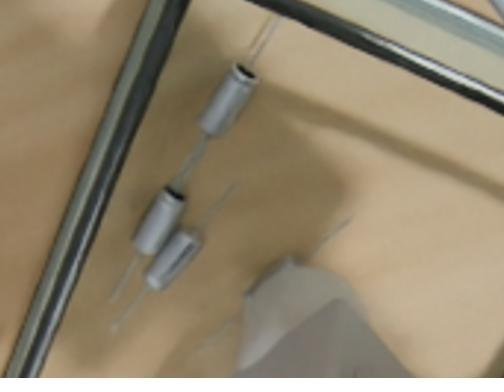

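Request:
{"op": "execute_actions", "data": {
  "actions": [
    [[0,0,0.02,0,0,0,0.82,-0.04,0.577,0.7,1,0,1,1,-0.479,0.001,0.577,0.696,0.71,0.68,0.23,0.17,0.4,-0.9,0,0,0,0,0,0,0,0,0,0,0,0,0,0,0,0,0,0,0,0,0,0,0.4,-0.6],[0,0,0.04,0,0,0,0.82,-0.04,0.577,0.7,1,0,1,1,-0.479,0.001,0.577,0.696,0.71,0.68,0.23,0.17,0.4,-0.9,0,0,0,0,0,0,0,0,0,0,0,0,0,0,0,0,0,0,0,0,0,0,0.4,-0.6],[0,0,0.06,0,0,0,0.82,-0.04,0.577,0.7,1,0,1,1,-0.479,0.001,0.577,0.696,0.71,0.68,0.23,0.17,0.4,-0.9,0,0,0,0,0,0,0,0,0,0,0,0,0,0,0,0,0,0,0,0,0,0,0.4,-0.6],[0,0,0.08,0,0,0,0.82,-0.04,0.577,0.7,1,0,1,1,-0.479,0.001,0.577,0.696,0.71,0.68,0.23,0.17,0.4,-0.9,0,0,0,0,0,0,0,0,0,0,0,0,0,0,0,0,0,0,0,0,0,0,0.4,-0.6],[0,0,0.1,0,0,0,0.82,-0.04,0.577,0.7,1,0,1,1,-0.479,0.001,0.577,0.696,0.71,0.68,0.23,0.17,0.4,-0.9,0,0,0,0,0,0,0,0,0,0,0,0,0,0,0,0,0,0,0,0,0,0,0.4,-0.6],[0,0,0.115,0,0,0,0.82,-0.04,0.577,0.7,1,0,1,1,-0.479,0.001,0.577,0.696,0.71,0.68,0.23,0.17,0.4,-0.9,0,0,0,0,0,0,0,0,0,0,0,0,0,0,0,0,0,0,0,0,0,0,0.4,-0.6]],
    [[-0.004,0.002,0,0,0,-0.02,0.835,-0.108,0.577,0.7,0.9,0.05,0.8,0.9,-0.479,0.001,0.577,0.696,0.71,0.68,0.23,0.17,0.4,-0.7,0,0,0,0,0,0,0,0,0,0,0,0,0,0,0,0,0,0,0,0,0,0,0.4,-0.6],[-0.008,0.004,0,0,0,-0.04,0.835,-0.108,0.577,0.7,0.8,0.08,0.7,0.8,-0.479,0.001,0.577,0.696,0.71,0.68,0.23,0.17,0.4,-0.7,0,0,0,0,0,0,0,0,0,0,0,0,0,0,0,0,0,0,0,0,0,0,0.4,-0.6],[-0.0123,0.0083,-0.005,0,0,-0.0665,0.835,-0.108,0.577,0.7,0.679,0.108,0.577,0.7,-0.479,0.001,0.577,0.696,0.71,0.68,0.23,0.17,0.4,-0.7,0,0,0,0,0,0,0,0,0,0,0,0,0,0,0,0,0,0,0,0,0,0,0.4,-0.6]]
  ],
  "cameras": ["cam_left_wrist"]
}}

Request:
{"op": "zoom_image", "data": {
  "camera": "cam_left_wrist",
  "region": [230, 0, 430, 150]
}}

Scene clock: 17306.47 s.
left_arm: end_effector_position=(+0.3186, +0.4362, +0.1775) hand_goal=(+0.836, -0.108, +0.578, +0.700, +0.680, +0.108, +0.578, +0.700, -0.478, +0.002, +0.578, +0.696, +0.710, +0.680, +0.230, +0.170) hand_measured=(+0.826, -0.094, +0.576, +0.700, +0.686, +0.096, +0.582, +0.704, -0.462, +0.002, +0.580, +0.694, +0.710, +0.680, +0.226, +0.168) hand_current_ma=(-32, +39, -6, +0, +18, -34, +14, +10, +57, -1, +3, -6, +0, -2, -15, -9) hand_state=(goal, goal, goal, goal, goal, goal, goal, goal, goal, goal, goal, goal, goal, goal, goal, goal) hand_current_limit=0.40 hand_speed=-0.70 end_effector_quat_wxyz=(-0.007, +0.664, +0.748, -0.006) | right_arm: end_effector_position=(+0.6882, -0.5142, +0.2476) hand_goal=(+0.750, +0.000, +0.580, +0.700, +0.750, +0.000, +0.580, +0.700, +0.750, +0.000, +0.580, +0.700, +0.710, +0.680, +0.230, +0.170) hand_measured=(+0.760, +0.000, +0.580, +0.698, +0.760, +0.000, +0.580, +0.698, +0.760, +0.000, +0.580, +0.698, +0.722, +0.678, +0.226, +0.168) hand_current_ma=(+19, +0, +0, -2, +18, +0, +0, -3, +19, +0, +0, -2, +19, -3, -6, -3) hand_state=(goal, goal, goal, goal, goal, goal, goal, goal, goal, goal, goal, goal, goal, goal, goal, goal) hand_current_limit=0.40 hand_speed=-0.60 end_effector_quat_wxyz=(+0.587, +0.727, +0.313, +0.171)
Joint positions: left_arm=[0.205 0.911 0.793 -1.471 -0.004 0.086] | right_arm=[-0.076 1.815 1.107 0.353 0.759 0.128]
Joint torques (N m): left_arm=[0.5 -3.08 10.85 0.1 -0.01 0.03] | right_arm=[-0.67 -14.92 8.68 2.11 0.39 -0.07]
Heat: left arm: hottest elbow 40 °C; right arm: hottest elbow 43 °C.
Hand target: left_arm +0.3229, +0.4387, +0.1886; +0.001, +0.665, +0.747, +0.000 | right_arm +0.6936, -0.5147, +0.2511; +0.589, +0.726, +0.309, +0.176
Off the commanded pose: left_arm 0.012 m, 1 deg | right_arm 0.006 m, 1 deg.
Images, in order (width x height): cam_left_wrist 672x504.

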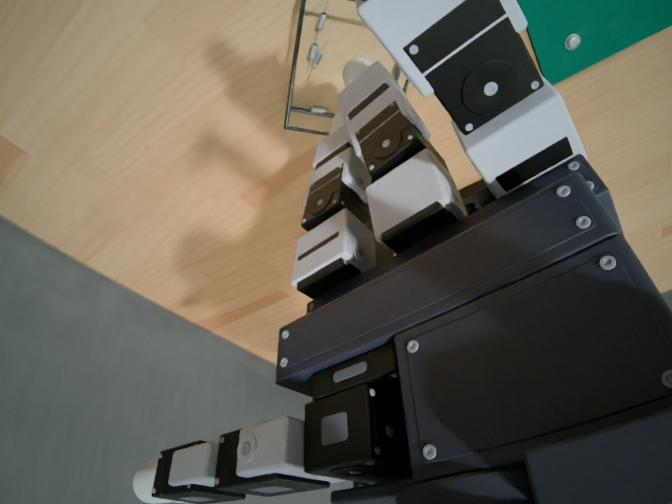

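Scaled by 2.520 from the camera's 672x504 image, which has a finer 960x720 frame.

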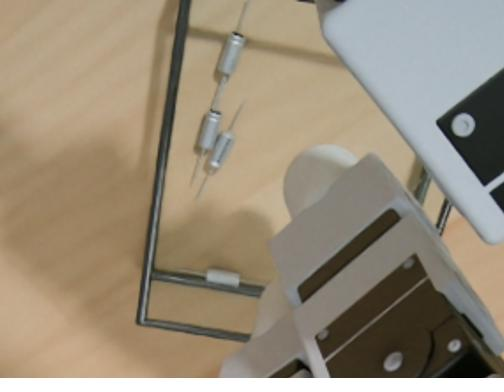

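Request:
{"op": "execute_actions", "data": {
  "actions": [
    [[0,0,-0.02,0,0,0,0.835,-0.108,0.577,0.7,0.679,0.108,0.577,0.7,-0.479,0.001,0.577,0.696,0.71,0.68,0.23,0.17,0.4,-0.7,0,0,0,0,0,0,0,0,0,0,0,0,0,0,0,0,0,0,0,0,0,0,0.4,-0.6],[0,0,-0.045,0,0,0,0.835,-0.108,0.577,0.7,0.679,0.108,0.577,0.7,-0.479,0.001,0.577,0.696,0.71,0.68,0.23,0.17,0.4,-0.7,0,0,0,0,0,0,0,0,0,0,0,0,0,0,0,0,0,0,0,0,0,0,0.4,-0.6],[0,0,-0.07,0,0,0,0.835,-0.108,0.577,0.7,0.679,0.108,0.577,0.7,-0.479,0.001,0.577,0.696,0.71,0.68,0.23,0.17,0.4,-0.7,0,0,0,0,0,0,0,0,0,0,0,0,0,0,0,0,0,0,0,0,0,0,0.4,-0.6],[0,0,-0.086,0,0,0,0.835,-0.108,0.577,0.7,0.679,0.108,0.577,0.7,-0.479,0.001,0.577,0.696,0.71,0.68,0.23,0.17,0.4,-0.7,0,0,0,0,0,0,0,0,0,0,0,0,0,0,0,0,0,0,0,0,0,0,0.4,-0.6]]
  ],
  "cameras": ["cam_left_wrist"]
}}

Scene clock: 17382.03 s.
left_arm: end_effector_position=(+0.3184, +0.4360, +0.1354) hand_goal=(+0.836, -0.108, +0.578, +0.700, +0.680, +0.108, +0.578, +0.700, -0.478, +0.002, +0.578, +0.696, +0.710, +0.680, +0.230, +0.170) hand_measured=(+0.828, -0.094, +0.576, +0.700, +0.684, +0.096, +0.582, +0.704, -0.462, +0.002, +0.580, +0.694, +0.710, +0.680, +0.226, +0.168) hand_current_ma=(-25, +39, -6, +0, +9, -34, +10, +9, +57, -1, +3, -6, +0, -2, -15, -9) hand_state=(goal, goal, goal, goal, goal, goal, goal, goal, goal, goal, goal, goal, goal, goal, goal, goal) hand_current_limit=0.40 hand_speed=-0.70 end_effector_quat_wxyz=(-0.003, +0.665, +0.747, -0.003) | right_arm: end_effector_position=(+0.6882, -0.5142, +0.2476) hand_goal=(+0.750, +0.000, +0.580, +0.700, +0.750, +0.000, +0.580, +0.700, +0.750, +0.000, +0.580, +0.700, +0.710, +0.680, +0.230, +0.170) hand_measured=(+0.760, +0.000, +0.580, +0.698, +0.760, +0.000, +0.580, +0.698, +0.760, +0.000, +0.580, +0.698, +0.722, +0.678, +0.226, +0.168) hand_current_ma=(+19, +0, +0, -2, +18, +0, +0, -3, +19, +0, +0, -2, +19, -3, -6, -3) hand_state=(goal, goal, goal, goal, goal, goal, goal, goal, goal, goal, goal, goal, goal, goal, goal, goal) hand_current_limit=0.40 hand_speed=-0.60 end_effector_quat_wxyz=(+0.587, +0.727, +0.313, +0.171)
Joint positions: left_arm=[0.207 0.928 0.688 -1.339 -0.002 0.091] | right_arm=[-0.076 1.815 1.107 0.353 0.759 0.128]
Joint torques (N m): left_arm=[0.56 -2.26 9.39 0.69 -0.01 0.02] | right_arm=[-0.97 -15.21 8.75 2.19 0.41 -0.1]
Heat: left arm: hottest elbow 43 °C; right arm: hottest elbow 43 °C.
Hand target: left_arm +0.3227, +0.4387, +0.1370; +0.000, +0.665, +0.747, +0.000 | right_arm +0.6936, -0.5147, +0.2511; +0.589, +0.726, +0.309, +0.176
Off the commanded pose: left_arm 0.005 m, 1 deg | right_arm 0.006 m, 1 deg.
Images, in order (width x height): cam_left_wrist 672x504.

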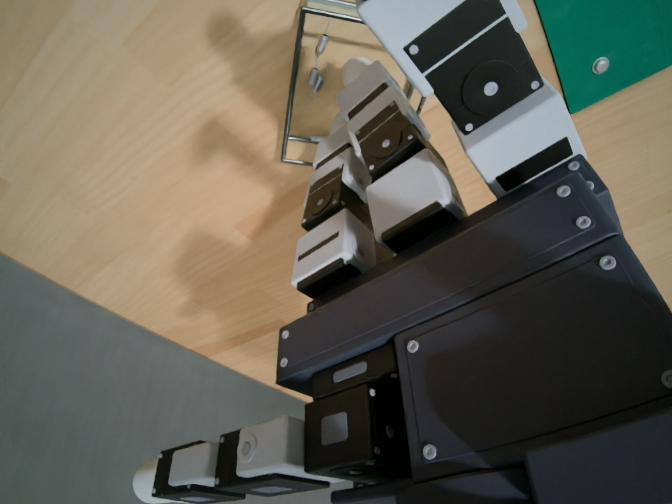

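Request:
{"op": "zoom_image", "data": {
  "camera": "cam_left_wrist",
  "region": [270, 0, 430, 120]
}}

Scaled by 3.150 from the camera's 672x504 image, which has a finer 960x720 frame.

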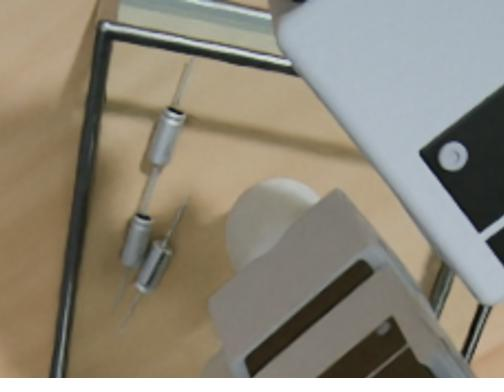

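Request:
{"op": "execute_actions", "data": {
  "actions": [
    [[0,0.0042,0,0,0,0,0.9,-0.108,0.577,0.7,0.679,0.108,0.577,0.7,-0.479,0.001,0.577,0.696,0.71,0.68,0.23,0.17,0.4,-0.7,0,0,0,0,0,0,0,0,0,0,0,0,0,0,0,0,0,0,0,0,0,0,0.4,-0.6],[0,0.0083,0,0,0,0,1.0,-0.108,0.577,0.7,0.679,0.108,0.577,0.7,-0.479,0.001,0.577,0.696,0.71,0.68,0.23,0.17,0.4,-0.7,0,0,0,0,0,0,0,0,0,0,0,0,0,0,0,0,0,0,0,0,0,0,0.4,-0.6]]
  ],
  "cameras": ["cam_left_wrist"]
}}

Request:
{"op": "zoom_image", "data": {
  "camera": "cam_left_wrist",
  "region": [270, 0, 430, 120]
}}

Scene clock: 17425.70 s.
left_arm: end_effector_position=(+0.3177, +0.4408, +0.1350) hand_goal=(+1.000, -0.108, +0.578, +0.700, +0.680, +0.108, +0.578, +0.700, -0.478, +0.002, +0.578, +0.696, +0.710, +0.680, +0.230, +0.170) hand_measured=(+0.992, -0.104, +0.576, +0.700, +0.682, +0.104, +0.580, +0.702, -0.462, +0.002, +0.580, +0.694, +0.710, +0.680, +0.226, +0.168) hand_current_ma=(-29, +10, -6, +0, +6, -8, +7, +7, +57, -1, +3, -6, +0, -2, -15, -9) hand_state=(goal, goal, goal, goal, goal, goal, goal, goal, goal, goal, goal, goal, goal, goal, goal, goal) hand_current_limit=0.40 hand_speed=-0.70 end_effector_quat_wxyz=(-0.003, +0.665, +0.747, -0.003) | right_arm: end_effector_position=(+0.6882, -0.5142, +0.2476) hand_goal=(+0.750, +0.000, +0.580, +0.700, +0.750, +0.000, +0.580, +0.700, +0.750, +0.000, +0.580, +0.700, +0.710, +0.680, +0.230, +0.170) hand_measured=(+0.760, +0.000, +0.580, +0.698, +0.760, +0.000, +0.580, +0.698, +0.760, +0.000, +0.580, +0.698, +0.722, +0.678, +0.226, +0.168) hand_current_ma=(+19, +0, +0, -2, +18, +0, +0, -3, +19, +0, +0, -2, +19, -3, -6, -3) hand_state=(goal, goal, goal, goal, goal, goal, goal, goal, goal, goal, goal, goal, goal, goal, goal, goal) hand_current_limit=0.40 hand_speed=-0.60 end_effector_quat_wxyz=(+0.587, +0.727, +0.313, +0.171)
Joint positions: left_arm=[0.229 0.93 0.688 -1.338 -0.002 0.112] | right_arm=[-0.076 1.815 1.107 0.353 0.759 0.128]
Joint torques (N m): left_arm=[0.5 -1.96 9.54 0.79 -0.02 0.07] | right_arm=[-0.91 -15.15 8.73 2.1 0.37 -0.1]
Heat: left arm: hottest elbow 41 °C; right arm: hottest elbow 43 °C.
Hand target: left_arm +0.3228, +0.4436, +0.1369; +0.000, +0.665, +0.746, +0.000 | right_arm +0.6936, -0.5147, +0.2511; +0.589, +0.726, +0.309, +0.176
Off the commanded pose: left_arm 0.006 m, 1 deg | right_arm 0.006 m, 1 deg.
Images, in order (width x height): cam_left_wrist 672x504.

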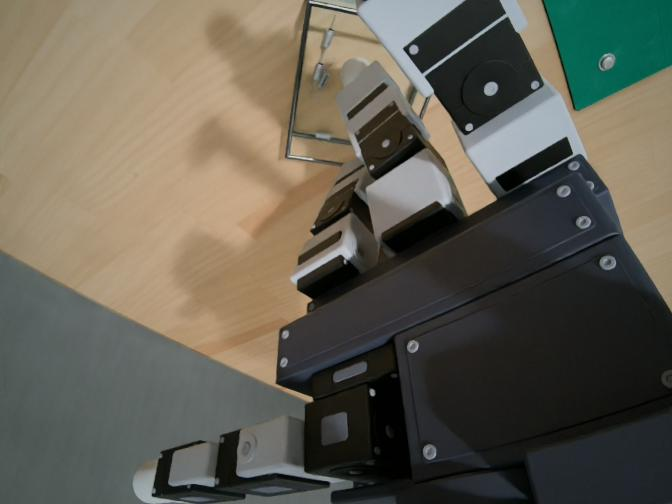

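Scaled by 3.150 from the camera's 672x504 image, which has a finer 960x720 frame.

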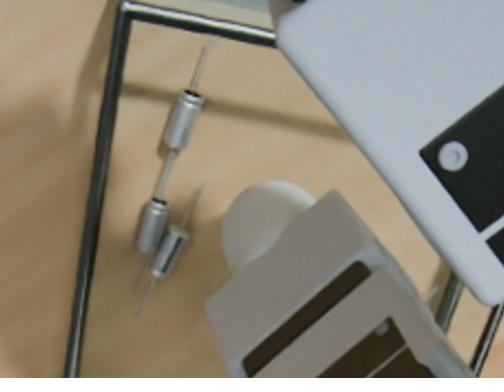

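Request:
{"op": "execute_actions", "data": {
  "actions": [
    [[0,0,0,0,0,0,1.0,-0.108,0.577,0.7,0.9,0.108,0.577,0.7,-0.479,0.001,0.577,0.696,0.71,0.68,0.23,0.17,0.4,-0.5,0,0,0,0,0,0,0,0,0,0,0,0,0,0,0,0,0,0,0,0,0,0,0.4,-0.6],[0,0,0,0,0,0,1.0,-0.108,0.577,0.7,1.0,0.108,0.577,0.7,-0.479,0.001,0.577,0.696,0.71,0.68,0.23,0.17,0.4,-0.5,0,0,0,0,0,0,0,0,0,0,0,0,0,0,0,0,0,0,0,0,0,0,0.4,-0.6]]
  ],
  "cameras": ["cam_left_wrist"]
}}

Request:
{"op": "zoom_image", "data": {
  "camera": "cam_left_wrist",
  "region": [290, 20, 410, 110]
}}

Scene clock: 17448.50 s.
left_arm: end_effector_position=(+0.3185, +0.4409, +0.1353) hand_goal=(+1.000, -0.108, +0.578, +0.700, +1.000, +0.108, +0.578, +0.700, -0.478, +0.002, +0.578, +0.696, +0.710, +0.680, +0.230, +0.170) hand_measured=(+1.000, -0.094, +0.584, +0.702, +0.968, +0.096, +0.570, +0.698, -0.462, +0.002, +0.580, +0.694, +0.710, +0.680, +0.226, +0.168) hand_current_ma=(+0, +41, +20, +5, -120, -33, -24, -2, +57, -1, +3, -6, +0, -2, -15, -9) hand_state=(goal, goal, goal, goal, blocked, goal, goal, goal, goal, goal, goal, goal, goal, goal, goal, goal) hand_current_limit=0.40 hand_speed=-0.50 end_effector_quat_wxyz=(-0.002, +0.665, +0.747, -0.002) | right_arm: end_effector_position=(+0.6882, -0.5142, +0.2476) hand_goal=(+0.750, +0.000, +0.580, +0.700, +0.750, +0.000, +0.580, +0.700, +0.750, +0.000, +0.580, +0.700, +0.710, +0.680, +0.230, +0.170) hand_measured=(+0.760, +0.000, +0.580, +0.698, +0.760, +0.000, +0.580, +0.698, +0.760, +0.000, +0.580, +0.698, +0.722, +0.678, +0.226, +0.168) hand_current_ma=(+19, +0, +0, -2, +18, +0, +0, -3, +19, +0, +0, -2, +19, -3, -6, -3) hand_state=(goal, goal, goal, goal, goal, goal, goal, goal, goal, goal, goal, goal, goal, goal, goal, goal) hand_current_limit=0.40 hand_speed=-0.60 end_effector_quat_wxyz=(+0.587, +0.727, +0.313, +0.171)
Joint positions: left_arm=[0.229 0.93 0.688 -1.335 -0.002 0.113] | right_arm=[-0.076 1.815 1.107 0.353 0.759 0.128]
Joint torques (N m): left_arm=[0.5 -1.9 9.51 0.64 -0.02 0.03] | right_arm=[-1.03 -15.27 8.64 2.03 0.38 -0.09]
Heat: left arm: hottest elbow 41 °C; right arm: hottest elbow 43 °C.
Hand target: left_arm +0.3228, +0.4436, +0.1370; +0.000, +0.666, +0.746, +0.000 | right_arm +0.6936, -0.5147, +0.2511; +0.589, +0.726, +0.309, +0.176
Off the commanded pose: left_arm 0.005 m, 0 deg | right_arm 0.006 m, 1 deg.
Images, in order (width x height): cam_left_wrist 672x504.

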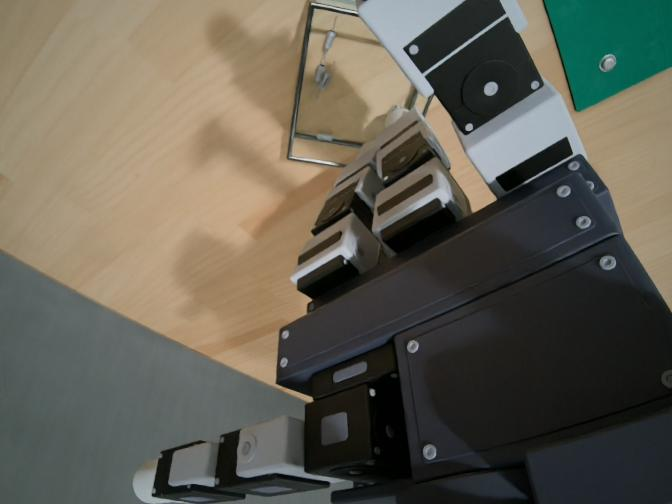

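Scaled by 4.200 from the camera's 672x504 image, which has a finer 960x720 frame.

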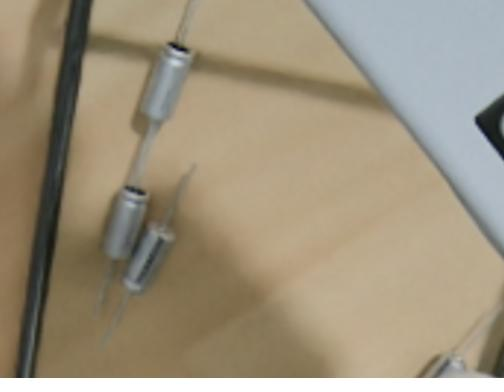

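Request:
{"op": "execute_actions", "data": {
  "actions": [],
  "cameras": ["cam_high"]
}}

Request:
{"op": "zoom_image", "data": {
  "camera": "cam_high",
  "region": [560, 110, 700, 215]
}}

Scene clock: 17497.57 s.
left_arm: end_effector_position=(+0.3185, +0.4409, +0.1353) hand_goal=(+1.000, -0.108, +0.578, +0.700, +1.000, +0.108, +0.578, +0.700, -0.478, +0.002, +0.578, +0.696, +0.710, +0.680, +0.230, +0.170) hand_measured=(+1.000, -0.094, +0.584, +0.702, +0.968, +0.096, +0.570, +0.698, -0.462, +0.002, +0.580, +0.694, +0.710, +0.680, +0.226, +0.168) hand_current_ma=(+0, +41, +20, +5, -120, -33, -24, -2, +57, -1, +3, -6, +0, -2, -15, -9) hand_state=(goal, goal, goal, goal, blocked, goal, goal, goal, goal, goal, goal, goal, goal, goal, goal, goal) hand_current_limit=0.40 hand_speed=-0.50 end_effector_quat_wxyz=(-0.002, +0.665, +0.747, -0.002) | right_arm: end_effector_position=(+0.6882, -0.5142, +0.2476) hand_goal=(+0.750, +0.000, +0.580, +0.700, +0.750, +0.000, +0.580, +0.700, +0.750, +0.000, +0.580, +0.700, +0.710, +0.680, +0.230, +0.170) hand_measured=(+0.760, +0.000, +0.580, +0.698, +0.760, +0.000, +0.580, +0.698, +0.760, +0.000, +0.580, +0.698, +0.722, +0.678, +0.226, +0.168) hand_current_ma=(+19, +0, +0, -2, +18, +0, +0, -3, +19, +0, +0, -2, +19, -3, -6, -3) hand_state=(goal, goal, goal, goal, goal, goal, goal, goal, goal, goal, goal, goal, goal, goal, goal, goal) hand_current_limit=0.40 hand_speed=-0.60 end_effector_quat_wxyz=(+0.587, +0.727, +0.313, +0.171)
Joint positions: left_arm=[0.229 0.93 0.688 -1.335 -0.002 0.113] | right_arm=[-0.076 1.815 1.107 0.353 0.759 0.128]
Joint velocities: within noise
Joint torques (N m): left_arm=[0.5 -2.02 9.52 0.64 -0.02 0.03] | right_arm=[-0.85 -15.27 8.73 2.04 0.41 -0.07]
Motor temperatures (°C): left_arm=[25 27 41 27 28 27] | right_arm=[27 35 43 28 26 27]
Heat: left arm: hottest elbow 41 °C; right arm: hottest elbow 43 °C.
Hand target: left_arm +0.3228, +0.4436, +0.1370; +0.000, +0.666, +0.746, +0.000 | right_arm +0.6936, -0.5147, +0.2511; +0.589, +0.726, +0.309, +0.176
Off the commanded pose: left_arm 0.005 m, 0 deg | right_arm 0.006 m, 1 deg.
Images, in order (width x height): cam_high 896x504.

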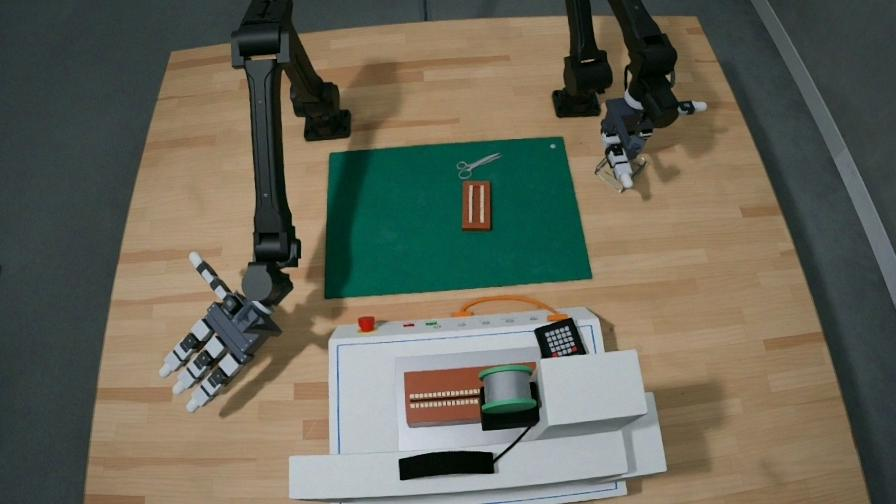

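Scaled by 3.600 from the camera's 896x504 image, which has a finer 1280x720 frame.

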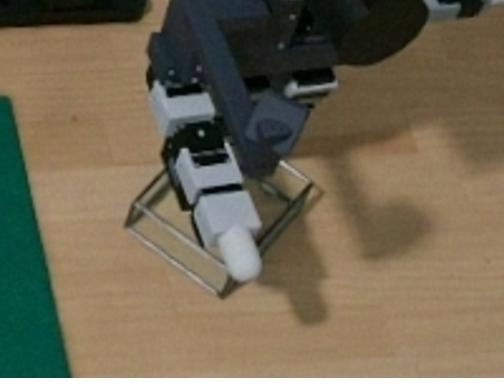

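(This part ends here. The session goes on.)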